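# Check aisle servers for an amber fault or dock at charger

## Task

Look along the aisle for a server whose front display glows amber rather than blue. If one does, finish facing its cabinet so that this server fills the very centre of the head_camera image, viewed head-on with almost no angle and nothing blocking it, sharp, with the frame also taking in its front from roughly halfway up through its display and the entire display. If no server is amber, finish parked within the taped charging area by the wall charger, with no part of the robot touching or overhanging the tape and the robot's front or back squarely facing the wall. In either case the plastic tote has to stay upright, and the robot must not fall over or finish leaning, as either of those means failure.

## Robot and tools

ROBOT. A Hello Robot Stretch 3 in simulation. It has a two-wheel drive base, 0.33 m long and 0.34 m wide, with a rounded back. It pivots about the point midway between the drive wheels, which lies 0.05 m behind the front edge. A mast carries a lift, and one telescoping arm reaches out to the robot's RIGHT. At the arm's end sit a wrist (yaw, pitch, roll) and a two-finger gripper. The base cannot slide sideways, so to move the gripper forward you drive the base. With the arm pulled in and the wrist folded, a spin of the base sweeps a circle of radius 0.28 m. The head carries head_camera and nav_camera, aimed together by head pan and tilt. wrist_camera rides on the gripper. head_camera images arrive rotated: turn them a quarter turn clockwise to view upright. nav_camera images need a quarter turn counterclockwise.

FRAMES. All positions are in metres. In the base frame the origin is on the floor between the drive wheels, x points forward, y left, z up. hand_pose, the point where the closed fingertips meet, is given in this frame. The odometry frame is the base frame as it stood when the scene began. base_odometry counts only wheel rotation, so slip shows up as travel. Headings are in radians, left positive. When turned_by_wheels and turned_by_imu disagree by more than 0.15 rad, believe turned_by_imu.

TOOL move. One call runs one action. "base" is an object holding exactly one key. {"translate_m": d} drives straight by d metres, an offset from where the base was last reported, forward positive, range -3 to 3. {"rotate_rad": d} spins in place by d radians, an offset, left (counterclockwise) positive, range -6.4 to 6.4. "joints" is one object keyed by joint name, and every value is an absolute target, not an offset: lift_m 0 to 1.1 m; arm_m 0 to 0.52 m of extension; wrist_yaw_rad -1.345 to 4.42 (0 aims the gripper along the arm, positive swings it toward the front); wrist_pitch_rad -1.57 to 0.451 (0 level, negative tips the fingertips down); wrist_roll_rad -2.911 to 2.918; gripper_m -0.089 to 0.179 (larger is wider); head_pan_rad -3.953 to 1.73 (0 forward, positive left, -1.57 along the arm); head_tilt_rad -1.53 to 0.419 (0 level, negative down). Base and joints may share one action, and their motions begin together. "pace" is "default" or "max". "speeds" gives a top speed per key, capped at the max pace. Default/max top speeds: translate 0.12/0.30 m/s, rotate 0.76/1.90 rad/s, lift 0.11/0.15 m/s, arm 0.14/0.40 m/s. The base is held to 0.10 m/s and 0.63 rad/s unless lift_m is below 0.30, arm_m below 0.03 and wrist_yaw_rad above 2.54. "contact_limits" halts a motion at a motor_effort threshold, 1 to 100: arm_m takes a number, translate_m and rotate_rad take a number (either wheel trips it), and lift_m takes {"down": n, "up": n}. Put a limit only in the same action as its command. The base has no contact stop unless you set one. {"servos": "reboot"} must be sent by itself and re-powers servos that shut off. "cameras" lists head_camera, nav_camera, wrist_camera or all; [] gives none. "blocking" false returns within about half a second while motion continues. A move with no action just reports. Actions end after about 14 s at most (time_out). Unknown keys make a call invalid; out-of-range values get it refused, and a refusal or an uncommanded stop cancels the later move, wait and finished_scene calls in that same reply.

OTHER TOOLS. wait(seconds 0 to 10, cameras) lets time pass without new commands and returns early once all motions rest. stop(cameras) brakes everything still moving. zoom_image(camera, region [x0, y0, x1, y1] in pixels, top-left origin, at most 504 by 504) enlarges part of the camera's latest image. read_manual gives only licence texts. finished_scene(scene) ends the current scene for good, so the goal must already hold.

RESULTS. "move" reads done, or the worst status among the motions. base_status and joint_status give each motion's outcome: done, moving, off_target (came to rest short and may still push), stopped, contact_stop, time_out, torque_fault. on_its_own reports what the robot did unbidden, such as a slack lift or a joint held at a target. motor_effort is in percent, with the peak of the last action in brackets. lidar_m gives 12 distances in 30-degree sectors, starting straight ahead and going counterclockwise (4th left, 7th behind, 10th right); "-" means nothing seen or something closer than 0.15 m. It scans a plane 0.17 m above the floor and misses clear objects. wrist_depth_mm and head_depth_mm are 7x7 grids of depths in mm, top-left first (the head grid matches the sideways image). base_tilt in degrees shows leaning forward or right. The simulation continues while you think, so a running move keeps going.

CAUTIONS. Do not tip the robot or leave it tilted. Don't knock over the tote. Avoid drops, slamming, hard collisions and heavy pushing. The wrist and head have no contact stop and will keep pressing until a servo shuts off, and a torque fault costs points. Before folding the wrist over the base (wrist_yaw_rad 3.0) or unfolding it, put lift_m between 0.32 and 0.95, wrist_pitch_rad at -0.4 and wrist_roll_rad near 0. When wrist_yaw_rad is below -0.4, keep wrist_pitch_rad at -0.5 or lower. Pushing on something rigid with the gripper above about 0.45 m, or driving while it hooks something, can topple the robot. If base_tilt shows a lean, back the gripper off.

Each tool is called after "Call:" as name(argument=value, ...), one argument or row to a line, values as JSON.

## Session

Call:
move(
)

Scene clock: 0.00 s.
base_odometry: x=+0.000 y=+0.000 heading=+0.000
turned_by_wheels: +0.000
turned_by_imu: +0.000
base_tilt: forward=+1.0 right=-1.6
lidar_m: 1.10 1.26 2.15 1.16 1.38 1.66 0.80 0.64 0.63 0.69 1.05 1.84
head_depth_mm: 1728 1781 1764 1759 1751 1752 1731 / 1761 1880 1825 1830 1839 1862 1835 / 1764 1541 1513 1543 1570 1605 1639 / 1708 1270 1290 1313 1332 1352 1373 / 1578 1105 1125 1138 1155 1174 1189 / 1089 1033 1048 1040 1046 1054 1049 / 1608 1261 1254 1243 1233 1223 1222
base_status: not commanded
joint_positions: lift_m=+0.326 arm_m=+0.001 wrist_yaw_rad=+2.974 wrist_pitch_rad=-0.615 wrist_roll_rad=+0.000 gripper_m=+0.037 head_pan_rad=+0.000 head_tilt_rad=-0.003
joint_status: not commanded
measured_speeds: all 0
motor_effort: left_wheel=-0.2 right_wheel=-0.7 lift_m=+15.7 arm_m=-3.5 wrist_yaw_rad=+0.0 wrist_pitch_rad=+2.1 wrist_roll_rad=+0.0 gripper_m=+0.1 head_pan_rad=+0.3 head_tilt_rad=+6.9
hand_pose: x=+0.0113 y=+0.0470 z=+0.2974 quat_wxyz=(+0.270, +0.689, +0.157, +0.654) (m; base frame)
wrist_depth_mm: 148 150 - - - - - / 893 163 897 877 844 836 834 / 739 185 696 730 705 694 684 / 647 593 604 624 605 600 590 / 552 549 159 332 514 516 507 / 482 305 127 293 128 465 460 / 275 280 259 270 415 419 417
pictures: head_camera (sideways), nav_camera (sideways), wrist_camera
Images, in order (width x height): head_camera 896x504, nav_camera 672x504, wrist_camera 644x364.

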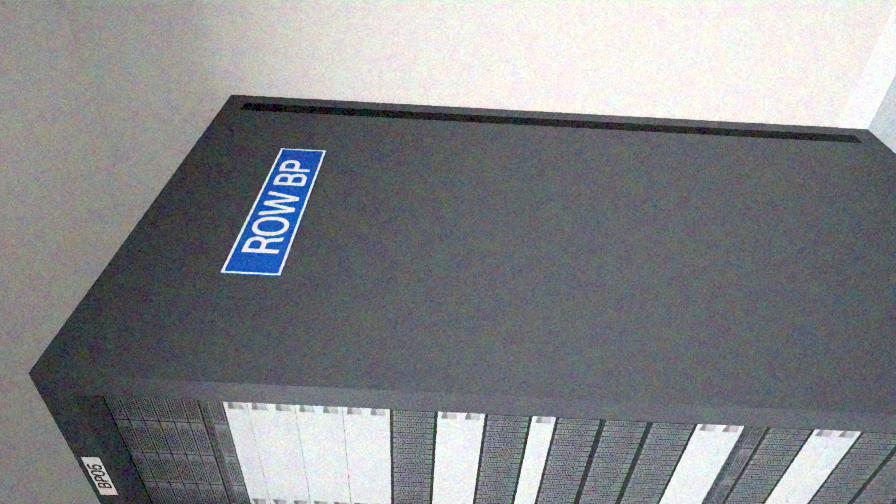

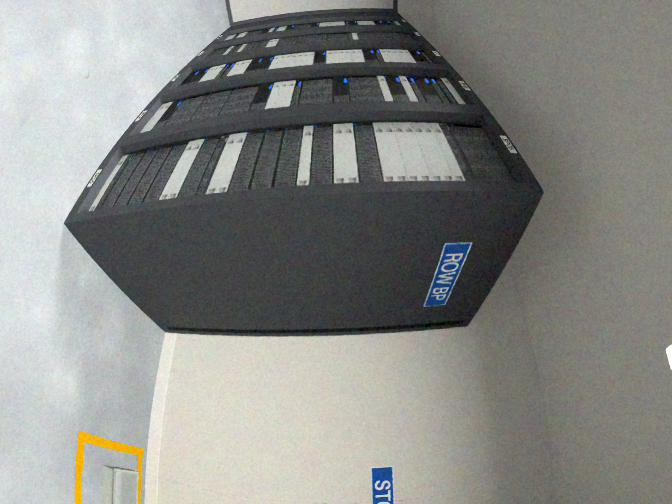

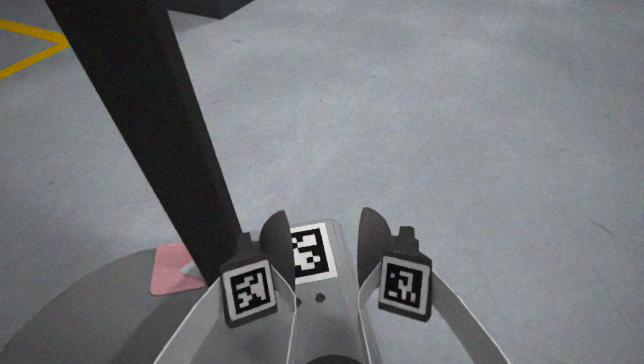

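Call:
move(
  joints={"head_pan_rad": 0.5, "head_tilt_rad": -0.25},
  cameras=["head_camera","nav_camera"],
)

Call:
move(
  joints={"head_pan_rad": 1.4, "head_tilt_rad": -0.25},
  cameras=["head_camera","nav_camera"],
)

Scene clock: 4.43 s.
move: done
base_odometry: x=+0.000 y=+0.000 heading=+0.000
turned_by_wheels: +0.000
turned_by_imu: +0.001
base_tilt: forward=+0.9 right=-1.6
lidar_m: 1.10 1.26 2.14 1.16 1.39 1.66 0.80 0.64 0.63 0.69 1.05 1.84
head_depth_mm: 983 942 984 1039 1117 1205 1314 / 1164 1182 1201 1229 1249 1184 1253 / 1340 1388 1464 1493 1530 1569 1456 / 1754 1814 1862 1913 1975 1796 1502 / 2740 2399 2524 2649 2531 1952 1492 / 3243 3554 3721 3802 2738 1939 1487 / 3322 3426 3612 3815 2700 1912 1474
base_status: not commanded
joint_positions: lift_m=+0.326 arm_m=+0.001 wrist_yaw_rad=+2.974 wrist_pitch_rad=-0.615 wrist_roll_rad=+0.000 gripper_m=+0.037 head_pan_rad=+0.511 head_tilt_rad=-0.248
joint_status: all done
measured_speeds: all 0
motor_effort: left_wheel=+0.3(1.2) right_wheel=-0.9(1.3) lift_m=+18.3(18.3) arm_m=-8.4(8.7) wrist_yaw_rad=-0.9(0.9) wrist_pitch_rad=+1.9(2.6) wrist_roll_rad=+0.3(0.3) gripper_m=+0.0(0.5) head_pan_rad=+1.5(5.3) head_tilt_rad=-1.9(5.3)
hand_pose: x=+0.0113 y=+0.0470 z=+0.2974 quat_wxyz=(+0.270, +0.689, +0.157, +0.654) (m; base frame)
wrist_depth_mm: 148 150 - - - - - / 861 163 887 877 841 842 835 / 743 186 704 720 719 703 689 / 643 586 595 617 611 610 587 / 552 541 158 331 511 520 517 / 490 306 127 294 129 466 461 / 274 279 260 268 417 414 414
pictures: head_camera (sideways), nav_camera (sideways)
Images, in order (width x height): head_camera 896x504, nav_camera 672x504.

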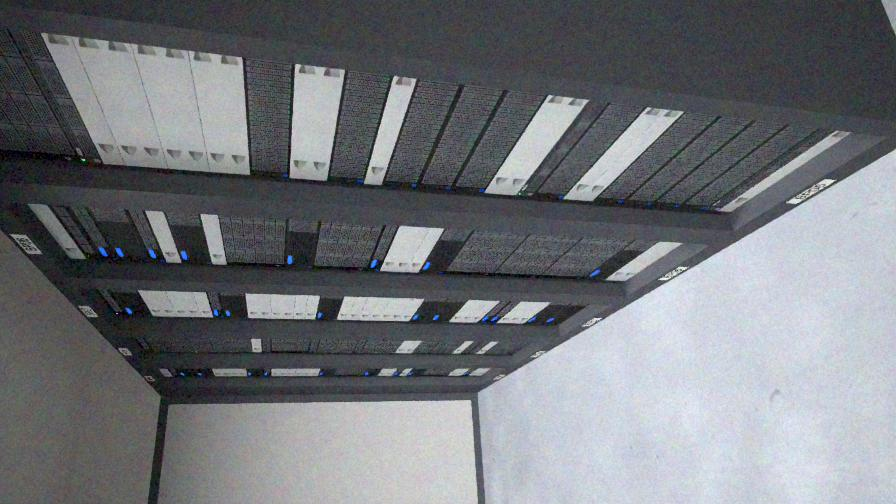

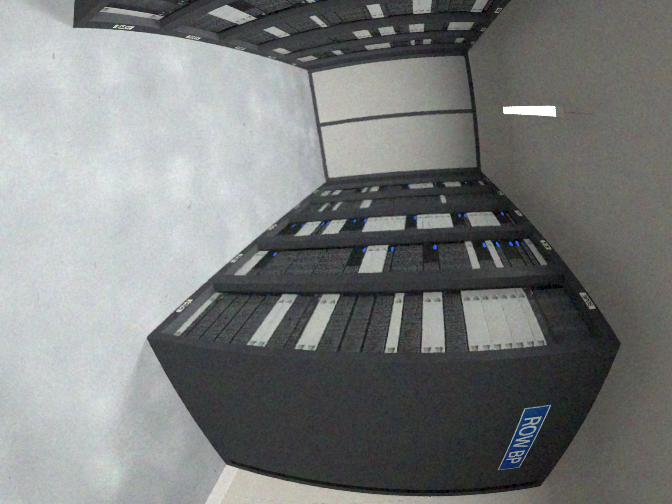

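Scene clock: 5.43 s.
move: done
base_odometry: x=+0.000 y=+0.000 heading=+0.000
turned_by_wheels: +0.000
turned_by_imu: +0.000
base_tilt: forward=+1.0 right=-1.6
lidar_m: 1.10 1.26 2.15 1.16 1.39 1.66 0.80 0.64 0.63 0.69 1.04 1.84
head_depth_mm: 3013 3343 3568 3751 2885 1988 1531 / 2628 2345 2565 2983 2708 1986 1526 / 1688 1854 1983 2122 2276 1981 1503 / 1368 1455 1542 1628 1760 1807 1502 / 1212 1272 1348 1432 1529 1629 1495 / 1001 1031 1086 1150 1213 1289 1360 / 996 1051 1113 1186 1265 1349 1408
base_status: not commanded
joint_positions: lift_m=+0.326 arm_m=+0.001 wrist_yaw_rad=+2.974 wrist_pitch_rad=-0.615 wrist_roll_rad=+0.000 gripper_m=+0.037 head_pan_rad=+1.426 head_tilt_rad=-0.249
joint_status: all done
measured_speeds: all 0
motor_effort: left_wheel=-0.1(0.9) right_wheel=-0.9(1.3) lift_m=+18.9(18.9) arm_m=-9.4(9.8) wrist_yaw_rad=+0.6(0.7) wrist_pitch_rad=+2.1(2.7) wrist_roll_rad=+0.0(0.3) gripper_m=+0.3(0.6) head_pan_rad=-0.4(4.9) head_tilt_rad=-1.2(4.6)
hand_pose: x=+0.0113 y=+0.0470 z=+0.2974 quat_wxyz=(+0.270, +0.689, +0.157, +0.654) (m; base frame)
wrist_depth_mm: 148 151 - - - - - / 879 163 871 890 854 826 819 / 752 185 709 728 714 704 688 / 633 587 609 617 604 586 594 / 549 546 159 328 513 521 515 / 486 304 127 293 128 470 458 / 276 279 258 267 414 419 418
pictures: head_camera (sideways), nav_camera (sideways)
Images, in order (width x height): head_camera 896x504, nav_camera 672x504.

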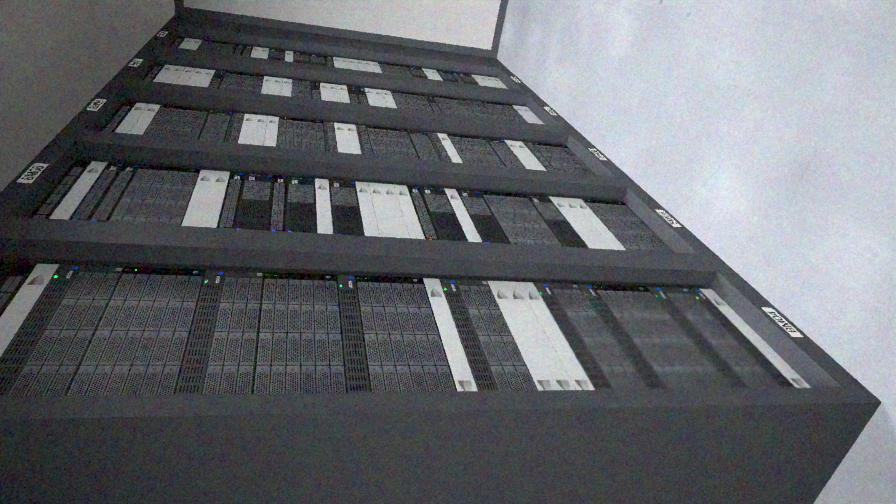

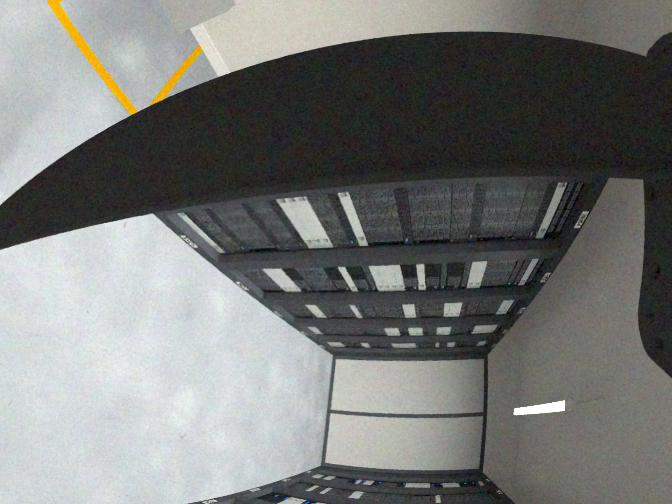

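Call:
move(
  base={"rotate_rad": 0.956},
  joints={"lift_m": 0.27, "wrist_pitch_rad": -0.45, "head_pan_rad": 0.9, "head_tilt_rad": -0.3},
  pace="max",
  cameras=[],
)

Call:
move(
  base={"translate_m": 1.4},
  joints={"head_pan_rad": 1.57, "head_tilt_rad": -0.3},
  pace="max",
  cameras=["head_camera","nav_camera"],
)

Call:
move(
  joints={"head_pan_rad": -1.57, "head_tilt_rad": -0.3},
  cameras=["head_camera","nav_camera"],
)

Scene clock: 26.00 s.
move: done
base_odometry: x=+0.000 y=+0.000 heading=+0.956
turned_by_wheels: +0.956
turned_by_imu: +0.974
base_tilt: forward=+1.1 right=-1.4
lidar_m: 2.71 1.16 1.25 1.78 0.86 0.65 0.63 0.66 0.94 1.84 1.14 1.10
head_depth_mm: 1094 1182 1298 1429 1560 1674 1452 / 965 1023 1148 1274 1405 1556 1451 / 1064 1111 1163 1207 1268 1363 1396 / 1224 1279 1347 1417 1495 1577 1429 / 1428 1515 1599 1694 1824 1759 1420 / 1688 1781 1882 2015 2145 1793 1416 / 1623 1719 1811 1922 2032 1779 1405
base_status: done
joint_positions: lift_m=+0.270 arm_m=+0.001 wrist_yaw_rad=+2.974 wrist_pitch_rad=-0.472 wrist_roll_rad=+0.000 gripper_m=+0.037 head_pan_rad=+0.893 head_tilt_rad=-0.302
joint_status: all done
measured_speeds: all 0
motor_effort: left_wheel=-10.8(17.3) right_wheel=+8.1(18.5) lift_m=+24.6(24.6) arm_m=-15.6(16.4) wrist_yaw_rad=+0.2(0.8) wrist_pitch_rad=+4.2(6.9) wrist_roll_rad=+0.3(0.4) gripper_m=-0.1(0.8) head_pan_rad=+2.5(4.7) head_tilt_rad=+0.2(4.6)
hand_pose: x=+0.0150 y=+0.0687 z=+0.2708 quat_wxyz=(+0.223, +0.699, +0.107, +0.671) (m; base frame)
wrist_depth_mm: 133 141 - - - - 945 / 146 152 - - - - 947 / 825 164 834 815 776 774 768 / 679 180 637 656 638 630 624 / 572 526 204 301 515 533 517 / 480 283 127 267 128 462 447 / 250 249 233 244 395 401 396
pictures: none
No camera images: "cameras" was empty.

Scene clock: 32.03 s.
move: done
base_odometry: x=+0.808 y=+1.143 heading=+0.955
turned_by_wheels: +0.000
turned_by_imu: +0.009
base_tilt: forward=+1.0 right=-1.6
lidar_m: 2.50 0.99 0.81 0.73 0.83 2.08 2.03 2.14 0.84 0.77 0.87 1.23
head_depth_mm: 633 669 710 756 807 869 937 / 621 667 714 759 813 874 947 / 592 625 666 708 766 837 929 / 646 689 722 769 815 866 915 / 650 689 734 782 837 900 977 / 655 694 737 787 844 911 988 / 661 698 744 796 852 917 996
base_status: done
joint_positions: lift_m=+0.270 arm_m=+0.001 wrist_yaw_rad=+2.974 wrist_pitch_rad=-0.471 wrist_roll_rad=+0.000 gripper_m=+0.037 head_pan_rad=+1.570 head_tilt_rad=-0.301
joint_status: all done
measured_speeds: all 0
motor_effort: left_wheel=-5.0(10.5) right_wheel=+9.6(18.1) lift_m=+38.0(39.3) arm_m=-13.3(16.1) wrist_yaw_rad=+0.0(1.1) wrist_pitch_rad=+4.1(4.7) wrist_roll_rad=+0.1(0.3) gripper_m=+0.2(0.7) head_pan_rad=-2.3(5.6) head_tilt_rad=+5.2(6.1)
hand_pose: x=+0.0150 y=+0.0687 z=+0.2709 quat_wxyz=(+0.222, +0.699, +0.107, +0.671) (m; base frame)
wrist_depth_mm: 133 141 776 788 825 870 903 / 720 152 842 859 890 893 904 / 803 164 771 812 800 766 765 / 689 181 646 654 642 622 621 / 572 520 203 304 514 535 527 / 482 281 127 269 128 457 444 / 251 248 234 241 399 400 396
pictures: head_camera (sideways), nav_camera (sideways)
Images, in order (width x height): head_camera 896x504, nav_camera 672x504.

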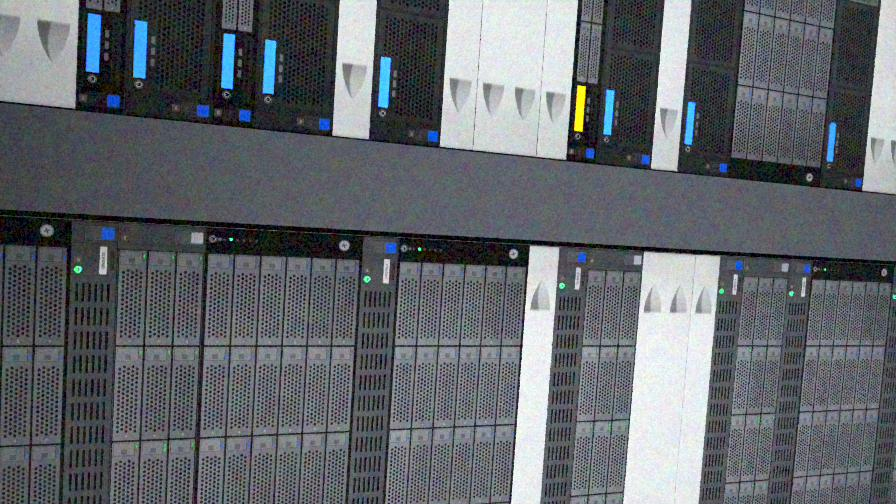

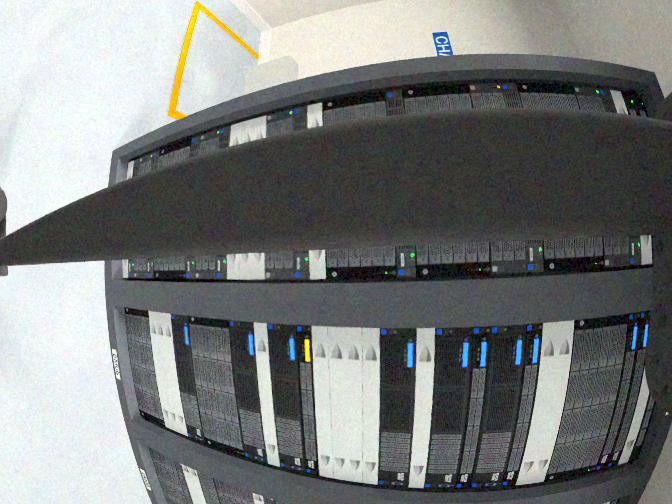

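Scene clock: 35.00 s.
move: done
base_odometry: x=+0.808 y=+1.143 heading=+0.955
turned_by_wheels: +0.000
turned_by_imu: +0.001
base_tilt: forward=+0.9 right=-1.9
lidar_m: 2.50 0.99 0.81 0.73 0.83 2.08 2.03 2.14 0.84 0.77 0.87 1.23
head_depth_mm: 667 705 749 794 850 914 987 / 671 708 753 803 856 919 996 / 663 712 756 808 866 927 1007 / 629 665 708 753 808 877 966 / 683 722 766 813 871 933 1011 / 687 726 772 826 884 950 1028 / 691 732 778 830 890 959 1043
base_status: not commanded
joint_positions: lift_m=+0.270 arm_m=+0.001 wrist_yaw_rad=+2.974 wrist_pitch_rad=-0.471 wrist_roll_rad=+0.000 gripper_m=+0.037 head_pan_rad=-1.582 head_tilt_rad=-0.300
joint_status: all done
measured_speeds: translate_m=+0.000 rotate_rad=+0.000 lift_m=+0.000 arm_m=+0.000 wrist_yaw_rad=+0.000 wrist_pitch_rad=+0.000 wrist_roll_rad=+0.000 head_pan_rad=+0.024 head_tilt_rad=+0.000
motor_effort: left_wheel=-5.1(5.7) right_wheel=+9.7(10.6) lift_m=+37.1(38.4) arm_m=-12.1(13.7) wrist_yaw_rad=+0.0(0.8) wrist_pitch_rad=+3.9(4.8) wrist_roll_rad=+0.2(0.3) gripper_m=+0.0(0.7) head_pan_rad=+2.9(4.5) head_tilt_rad=+5.0(9.6)
hand_pose: x=+0.0150 y=+0.0687 z=+0.2709 quat_wxyz=(+0.222, +0.699, +0.107, +0.671) (m; base frame)
wrist_depth_mm: 133 141 786 805 837 871 916 / 727 151 846 863 881 901 928 / 809 164 787 808 807 779 782 / 677 181 640 656 637 628 624 / 572 528 204 304 529 536 527 / 491 281 126 268 129 462 450 / 250 247 234 243 396 398 396
pictures: head_camera (sideways), nav_camera (sideways)
Images, in order (width x height): head_camera 896x504, nav_camera 672x504.

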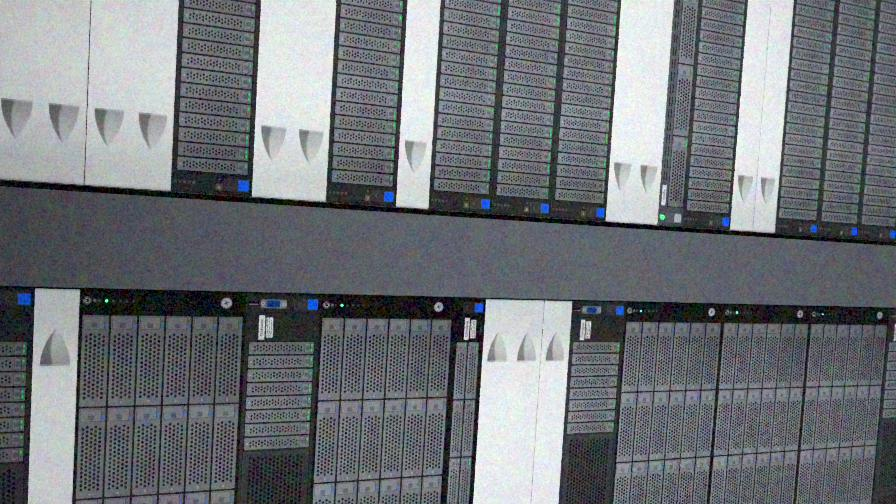

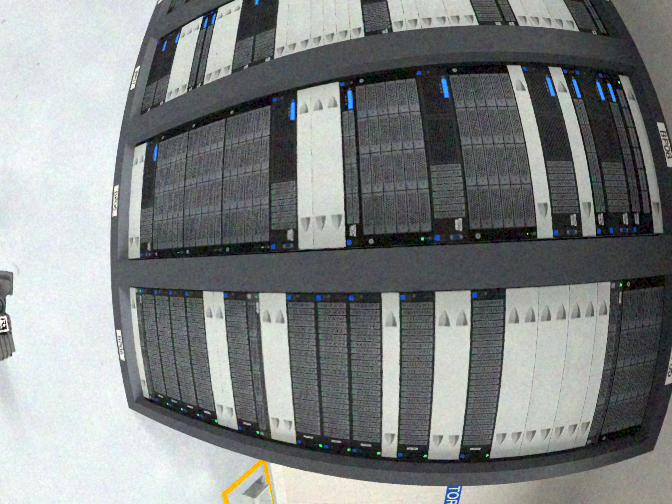

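Call:
move(
  base={"rotate_rad": -0.55},
  joints={"head_pan_rad": 1.57, "head_tilt_rad": -0.45},
  pace="max",
  cameras=[],
)

Call:
move(
  base={"translate_m": 0.43},
  pace="max",
  cameras=[],
)

Call:
move(
  base={"rotate_rad": 0.54},
  pace="max",
  cameras=["head_camera"],
)

Scene clock: 54.33 s.
move: done
base_odometry: x=+0.808 y=+1.143 heading=+0.406
turned_by_wheels: -0.550
turned_by_imu: -0.558
base_tilt: forward=+1.0 right=-1.5
lidar_m: 1.19 2.64 1.10 0.81 0.80 0.82 2.10 2.03 2.12 0.85 0.77 0.86
head_depth_mm: 780 919 1029 1170 1352 1510 1300 / 759 821 896 1003 1210 1414 1292 / 747 818 904 999 1110 1265 1287 / 710 774 849 941 1056 1201 1249 / 676 734 803 882 984 1111 1205 / 646 697 760 833 922 1029 1146 / 619 666 720 774 826 901 1009
base_status: done
joint_positions: lift_m=+0.270 arm_m=+0.001 wrist_yaw_rad=+2.974 wrist_pitch_rad=-0.471 wrist_roll_rad=+0.000 gripper_m=+0.037 head_pan_rad=+1.582 head_tilt_rad=-0.450
joint_status: all done
measured_speeds: translate_m=+0.000 rotate_rad=+0.000 lift_m=+0.000 arm_m=+0.000 wrist_yaw_rad=+0.000 wrist_pitch_rad=+0.000 wrist_roll_rad=+0.000 head_pan_rad=-0.024 head_tilt_rad=+0.000
motor_effort: left_wheel=+10.2(16.8) right_wheel=-9.5(16.9) lift_m=+36.8(37.3) arm_m=-12.2(13.0) wrist_yaw_rad=-0.3(0.9) wrist_pitch_rad=+4.3(4.6) wrist_roll_rad=+0.2(0.3) gripper_m=-0.2(0.6) head_pan_rad=-2.5(5.1) head_tilt_rad=-2.0(5.8)
hand_pose: x=+0.0150 y=+0.0687 z=+0.2709 quat_wxyz=(+0.222, +0.699, +0.107, +0.671) (m; base frame)
wrist_depth_mm: 134 142 843 - - - - / 626 151 896 - - - - / 684 164 817 805 798 774 770 / 671 180 634 658 645 625 624 / 570 523 204 303 519 529 529 / 490 279 127 270 128 457 450 / 251 250 234 242 399 402 396
pictures: none
No camera images: "cameras" was empty.

Scene clock: 57.07 s.
move: done
base_odometry: x=+1.203 y=+1.313 heading=+0.406
turned_by_wheels: +0.000
turned_by_imu: +0.003
base_tilt: forward=+1.1 right=-1.6
lidar_m: 0.90 2.30 1.30 0.97 0.96 0.98 2.49 2.41 0.86 0.63 0.62 0.60
head_depth_mm: 1018 1186 1321 1505 1725 1592 1300 / 1000 1091 1192 1328 1558 1592 1287 / 957 1044 1158 1289 1445 1538 1286 / 909 986 1087 1203 1346 1474 1278 / 863 938 1023 1128 1255 1385 1268 / 778 841 912 1011 1118 1272 1267 / 773 840 919 1002 1103 1221 1263
base_status: done
joint_positions: lift_m=+0.270 arm_m=+0.001 wrist_yaw_rad=+2.974 wrist_pitch_rad=-0.471 wrist_roll_rad=+0.000 gripper_m=+0.037 head_pan_rad=+1.570 head_tilt_rad=-0.450
joint_status: not commanded
measured_speeds: all 0
motor_effort: left_wheel=+5.9(16.6) right_wheel=+2.2(9.8) lift_m=+36.0(36.6) arm_m=-14.9(14.9) wrist_yaw_rad=+0.0(0.9) wrist_pitch_rad=+4.3(4.5) wrist_roll_rad=+0.2(0.4) gripper_m=+0.0(0.6) head_pan_rad=-2.2(3.5) head_tilt_rad=-2.1(3.8)
hand_pose: x=+0.0150 y=+0.0687 z=+0.2709 quat_wxyz=(+0.222, +0.699, +0.107, +0.672) (m; base frame)
wrist_depth_mm: 133 140 - - - - - / 772 152 - - - - - / 805 165 800 818 792 783 755 / 682 182 630 657 630 630 626 / 561 521 204 302 517 528 515 / 485 280 127 268 129 459 454 / 250 248 234 243 395 399 400
pictures: none
No camera images: "cameras" was empty.

Scene clock: 58.40 s.
move: done
base_odometry: x=+1.203 y=+1.313 heading=+0.945
turned_by_wheels: +0.540
turned_by_imu: +0.550
base_tilt: forward=+1.0 right=-1.7
lidar_m: 2.30 1.28 0.96 0.97 0.99 2.48 2.41 0.84 0.63 0.62 0.60 0.92
head_depth_mm: 766 812 874 993 1132 1279 1305 / 792 858 938 1004 1099 1239 1292 / 797 864 946 1041 1154 1304 1286 / 806 873 954 1049 1166 1318 1289 / 810 879 960 1057 1182 1339 1271 / 812 883 946 1055 1148 1301 1264 / 770 838 937 1052 1179 1361 1289
base_status: done
joint_positions: lift_m=+0.270 arm_m=+0.001 wrist_yaw_rad=+2.974 wrist_pitch_rad=-0.471 wrist_roll_rad=+0.000 gripper_m=+0.037 head_pan_rad=+1.570 head_tilt_rad=-0.450
joint_status: not commanded
measured_speeds: all 0
motor_effort: left_wheel=-7.7(16.9) right_wheel=+8.4(18.1) lift_m=+35.6(36.3) arm_m=-15.6(16.4) wrist_yaw_rad=+0.1(0.6) wrist_pitch_rad=+3.7(4.5) wrist_roll_rad=+0.2(0.3) gripper_m=+0.1(0.5) head_pan_rad=-3.0(3.1) head_tilt_rad=-2.1(3.7)
hand_pose: x=+0.0150 y=+0.0688 z=+0.2709 quat_wxyz=(+0.222, +0.699, +0.107, +0.672) (m; base frame)
wrist_depth_mm: 134 141 972 - - - - / 151 151 - - - - 985 / 858 164 813 811 783 782 756 / 692 182 633 641 638 632 623 / 562 523 204 305 516 523 523 / 486 280 127 267 128 455 452 / 251 245 232 243 398 404 395
pictures: head_camera (sideways)
Images, in order (width x height): head_camera 896x504.

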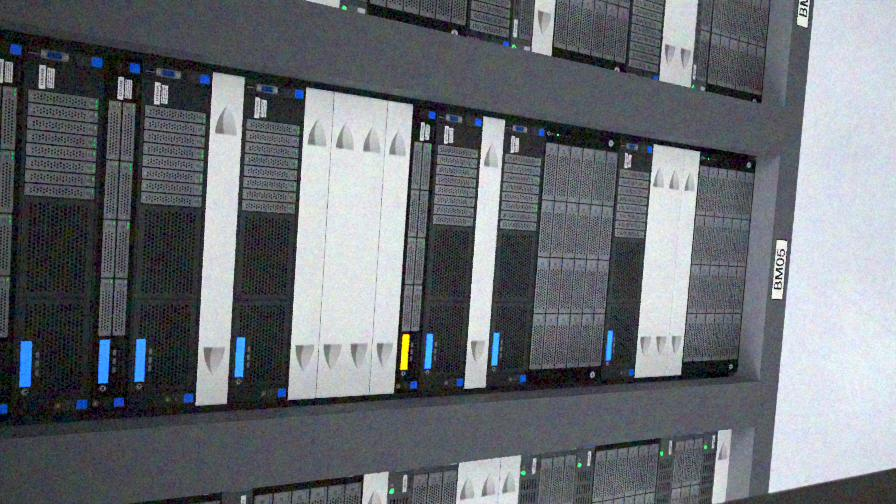

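Call:
move(
  joints={"head_tilt_rad": -0.405},
  cameras=["head_camera"],
)

Call:
zoom_image(
  camera="head_camera",
  region=[338, 192, 558, 312],
)

Scene clock: 63.33 s.
move: done
base_odometry: x=+1.203 y=+1.313 heading=+0.945
turned_by_wheels: +0.000
turned_by_imu: +0.001
base_tilt: forward=+1.0 right=-1.6
lidar_m: 2.30 1.28 0.97 0.98 0.99 2.47 2.41 0.84 0.63 0.62 0.60 0.92
head_depth_mm: 767 809 868 965 1095 1227 1300 / 798 861 929 993 1078 1181 1291 / 802 866 938 1022 1125 1251 1295 / 807 868 945 1035 1136 1263 1314 / 813 876 950 1041 1149 1279 1303 / 817 881 940 1032 1117 1261 1297 / 774 835 918 1023 1149 1311 1288
base_status: not commanded
joint_positions: lift_m=+0.270 arm_m=+0.001 wrist_yaw_rad=+2.974 wrist_pitch_rad=-0.471 wrist_roll_rad=+0.000 gripper_m=+0.037 head_pan_rad=+1.570 head_tilt_rad=-0.412
joint_status: all done
measured_speeds: all 0
motor_effort: left_wheel=-7.1(7.9) right_wheel=+8.3(8.9) lift_m=+35.1(35.5) arm_m=-14.3(15.0) wrist_yaw_rad=+0.3(0.7) wrist_pitch_rad=+4.2(4.6) wrist_roll_rad=+0.3(0.3) gripper_m=+0.2(0.4) head_pan_rad=-2.4(2.9) head_tilt_rad=+4.4(5.2)
hand_pose: x=+0.0150 y=+0.0688 z=+0.2709 quat_wxyz=(+0.222, +0.699, +0.107, +0.672) (m; base frame)
wrist_depth_mm: 133 140 975 - - - - / 151 151 - - - - 998 / 898 164 800 825 784 777 773 / 687 181 636 657 647 624 621 / 575 531 205 304 520 531 523 / 491 282 127 269 128 455 453 / 248 248 234 244 395 400 400
pictures: head_camera (sideways)
Images, in order (width x height): head_camera 896x504.

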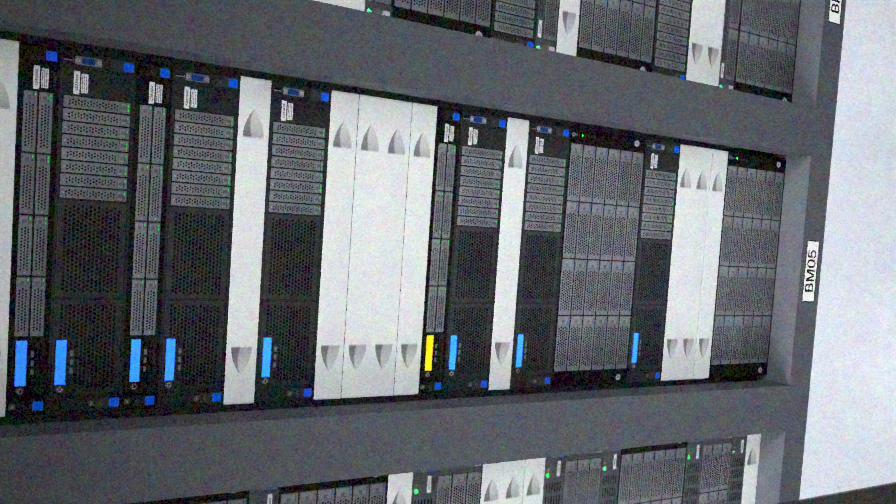

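Scaled by 2.291 from the camera's 896x504 image, which has a finer 1280x720 frame.

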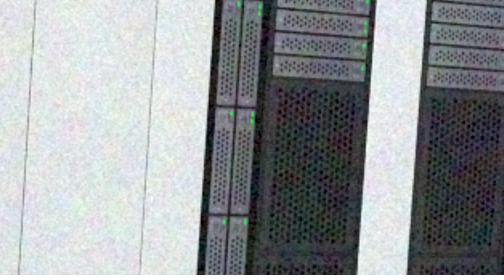

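Call:
move(
  joints={"head_tilt_rad": -0.388},
  cameras=["head_camera"],
)

Call:
zoom_image(
  camera="head_camera",
  region=[338, 192, 558, 312],
)

Scene clock: 67.23 s.
move: done
base_odometry: x=+1.203 y=+1.313 heading=+0.945
turned_by_wheels: +0.000
turned_by_imu: +0.001
base_tilt: forward=+1.2 right=-1.8
lidar_m: 2.31 1.28 0.96 0.97 0.99 2.48 2.41 0.84 0.63 0.62 0.60 0.92
head_depth_mm: 768 810 864 956 1069 1197 1285 / 800 859 924 981 1056 1154 1274 / 803 863 931 1011 1105 1221 1298 / 811 871 941 1018 1115 1236 1302 / 817 873 946 1030 1128 1246 1296 / 814 882 939 1012 1106 1215 1283 / 777 834 914 1009 1117 1258 1315
base_status: not commanded
joint_positions: lift_m=+0.270 arm_m=+0.001 wrist_yaw_rad=+2.974 wrist_pitch_rad=-0.471 wrist_roll_rad=+0.000 gripper_m=+0.037 head_pan_rad=+1.570 head_tilt_rad=-0.388
joint_status: all done
measured_speeds: all 0
motor_effort: left_wheel=-6.9(8.4) right_wheel=+8.8(8.9) lift_m=+34.2(34.7) arm_m=-13.4(13.5) wrist_yaw_rad=+0.4(0.8) wrist_pitch_rad=+4.2(4.3) wrist_roll_rad=+0.3(0.3) gripper_m=+0.1(0.5) head_pan_rad=-2.3(2.8) head_tilt_rad=+4.3(5.4)
hand_pose: x=+0.0150 y=+0.0688 z=+0.2709 quat_wxyz=(+0.222, +0.699, +0.107, +0.672) (m; base frame)
wrist_depth_mm: 133 140 977 998 - - - / 150 151 - - - - - / 859 165 822 827 799 774 761 / 699 181 640 664 642 631 605 / 565 528 206 302 520 534 522 / 485 281 127 268 128 460 457 / 250 248 234 243 398 397 394
pictures: head_camera (sideways)
Images, in order (width x height): head_camera 896x504.

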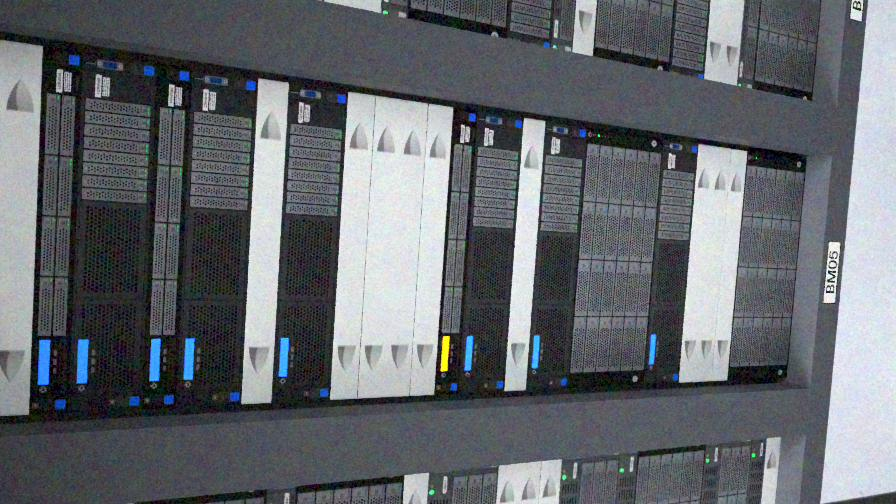

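Scaled by 2.291 from the camera's 896x504 image, which has a finer 1280x720 frame.

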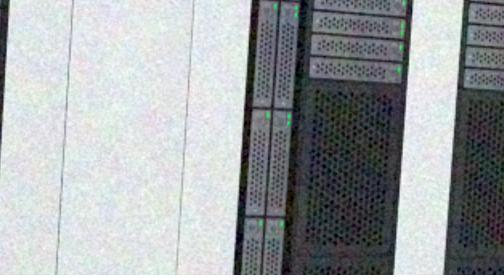

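Call:
move(
  joints={"head_tilt_rad": -0.398},
  cameras=["head_camera"],
)

Call:
zoom_image(
  camera="head_camera",
  region=[338, 192, 558, 312],
)

Scene clock: 69.93 s.
move: done
base_odometry: x=+1.203 y=+1.313 heading=+0.945
turned_by_wheels: +0.000
turned_by_imu: +0.001
base_tilt: forward=+1.0 right=-1.6
lidar_m: 2.30 1.28 0.96 0.97 0.99 2.48 2.41 0.84 0.63 0.62 0.60 0.92
head_depth_mm: 767 810 865 958 1072 1198 1282 / 801 857 923 980 1057 1153 1272 / 803 863 931 1012 1106 1222 1298 / 810 871 936 1021 1118 1234 1304 / 815 876 949 1027 1126 1248 1298 / 814 880 937 1015 1105 1217 1283 / 778 838 912 1011 1120 1260 1310
base_status: not commanded
joint_positions: lift_m=+0.270 arm_m=+0.001 wrist_yaw_rad=+2.974 wrist_pitch_rad=-0.471 wrist_roll_rad=+0.000 gripper_m=+0.037 head_pan_rad=+1.570 head_tilt_rad=-0.388
joint_status: all done
measured_speeds: all 0
motor_effort: left_wheel=-6.7(8.3) right_wheel=+8.8(8.9) lift_m=+33.5(34.4) arm_m=-12.4(12.5) wrist_yaw_rad=-0.1(0.6) wrist_pitch_rad=+4.0(4.3) wrist_roll_rad=+0.1(0.3) gripper_m=-0.4(0.4) head_pan_rad=-2.2(2.9) head_tilt_rad=-0.9(3.2)
hand_pose: x=+0.0150 y=+0.0688 z=+0.2709 quat_wxyz=(+0.222, +0.699, +0.107, +0.672) (m; base frame)
wrist_depth_mm: 133 140 995 - - - - / 150 151 - - - - 974 / 875 165 809 802 801 759 775 / 676 181 635 651 641 628 620 / 571 528 203 304 520 527 524 / 479 282 127 268 128 457 450 / 251 247 233 242 395 396 397
pictures: head_camera (sideways)
Images, in order (width x height): head_camera 896x504.

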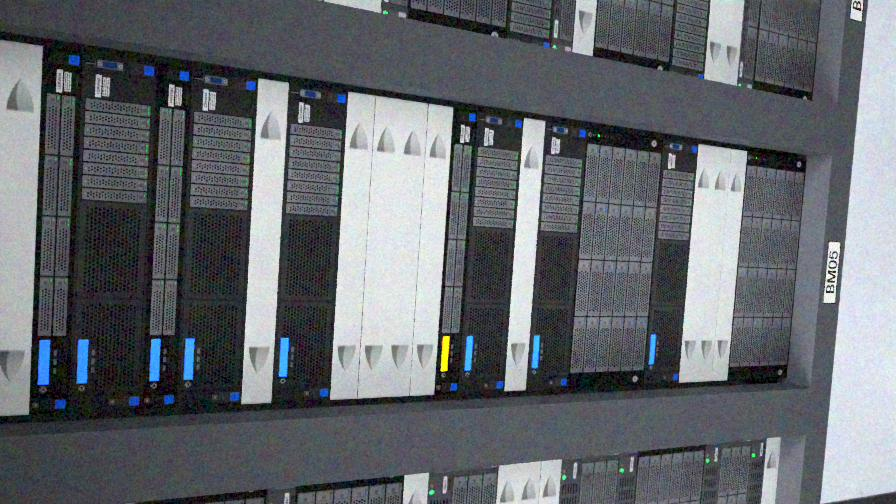

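Scaled by 2.291 from the camera's 896x504 image, which has a finer 1280x720 frame.

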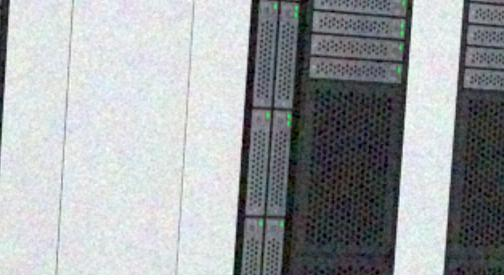

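Call:
move(
  joints={"head_tilt_rad": -0.406},
  cameras=["head_camera"],
)

Call:
zoom_image(
  camera="head_camera",
  region=[338, 192, 558, 312],
)

Scene clock: 74.60 s.
move: done
base_odometry: x=+1.203 y=+1.313 heading=+0.945
turned_by_wheels: +0.000
turned_by_imu: +0.001
base_tilt: forward=+1.0 right=-1.7
lidar_m: 2.30 1.28 0.97 0.97 0.99 2.47 2.41 0.84 0.63 0.62 0.60 0.92
head_depth_mm: 767 812 865 962 1087 1225 1305 / 799 856 928 991 1066 1175 1281 / 801 861 936 1016 1120 1246 1296 / 806 869 947 1029 1129 1259 1308 / 813 876 950 1039 1146 1270 1315 / 812 882 942 1031 1118 1240 1292 / 773 836 917 1018 1146 1295 1304
base_status: not commanded
joint_positions: lift_m=+0.270 arm_m=+0.001 wrist_yaw_rad=+2.974 wrist_pitch_rad=-0.471 wrist_roll_rad=+0.000 gripper_m=+0.037 head_pan_rad=+1.570 head_tilt_rad=-0.406
joint_status: all done
measured_speeds: all 0
motor_effort: left_wheel=-8.0(8.3) right_wheel=+8.7(9.0) lift_m=+33.3(33.6) arm_m=-11.2(11.9) wrist_yaw_rad=-0.3(0.4) wrist_pitch_rad=+4.1(4.5) wrist_roll_rad=+0.3(0.3) gripper_m=+0.3(0.4) head_pan_rad=-2.0(2.9) head_tilt_rad=-2.0(3.5)
hand_pose: x=+0.0150 y=+0.0688 z=+0.2709 quat_wxyz=(+0.222, +0.699, +0.107, +0.672) (m; base frame)
wrist_depth_mm: 133 141 976 - - - - / 151 151 - - - 991 - / 886 164 832 818 792 774 768 / 678 181 636 657 638 637 622 / 570 531 204 305 524 531 524 / 475 282 127 268 128 457 451 / 249 248 234 242 396 401 397
pictures: head_camera (sideways)
Images, in order (width x height): head_camera 896x504.

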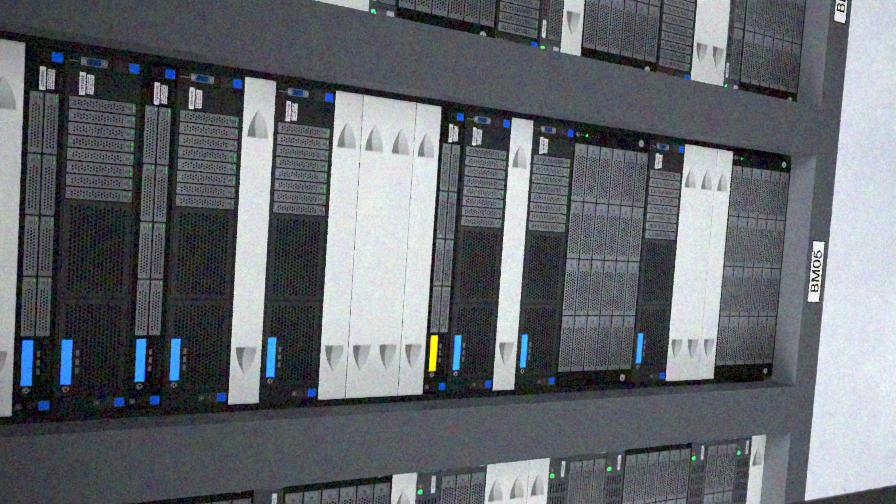

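Scaled by 2.291 from the camera's 896x504 image, which has a finer 1280x720 frame.

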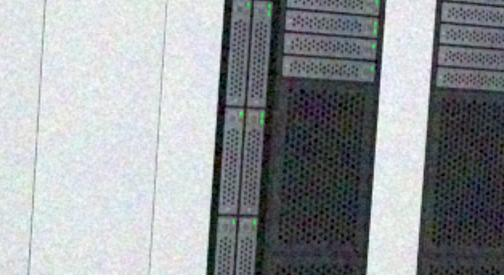

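Call:
finished_scene(
  scene=2,
)

The scene is finished: the task was done.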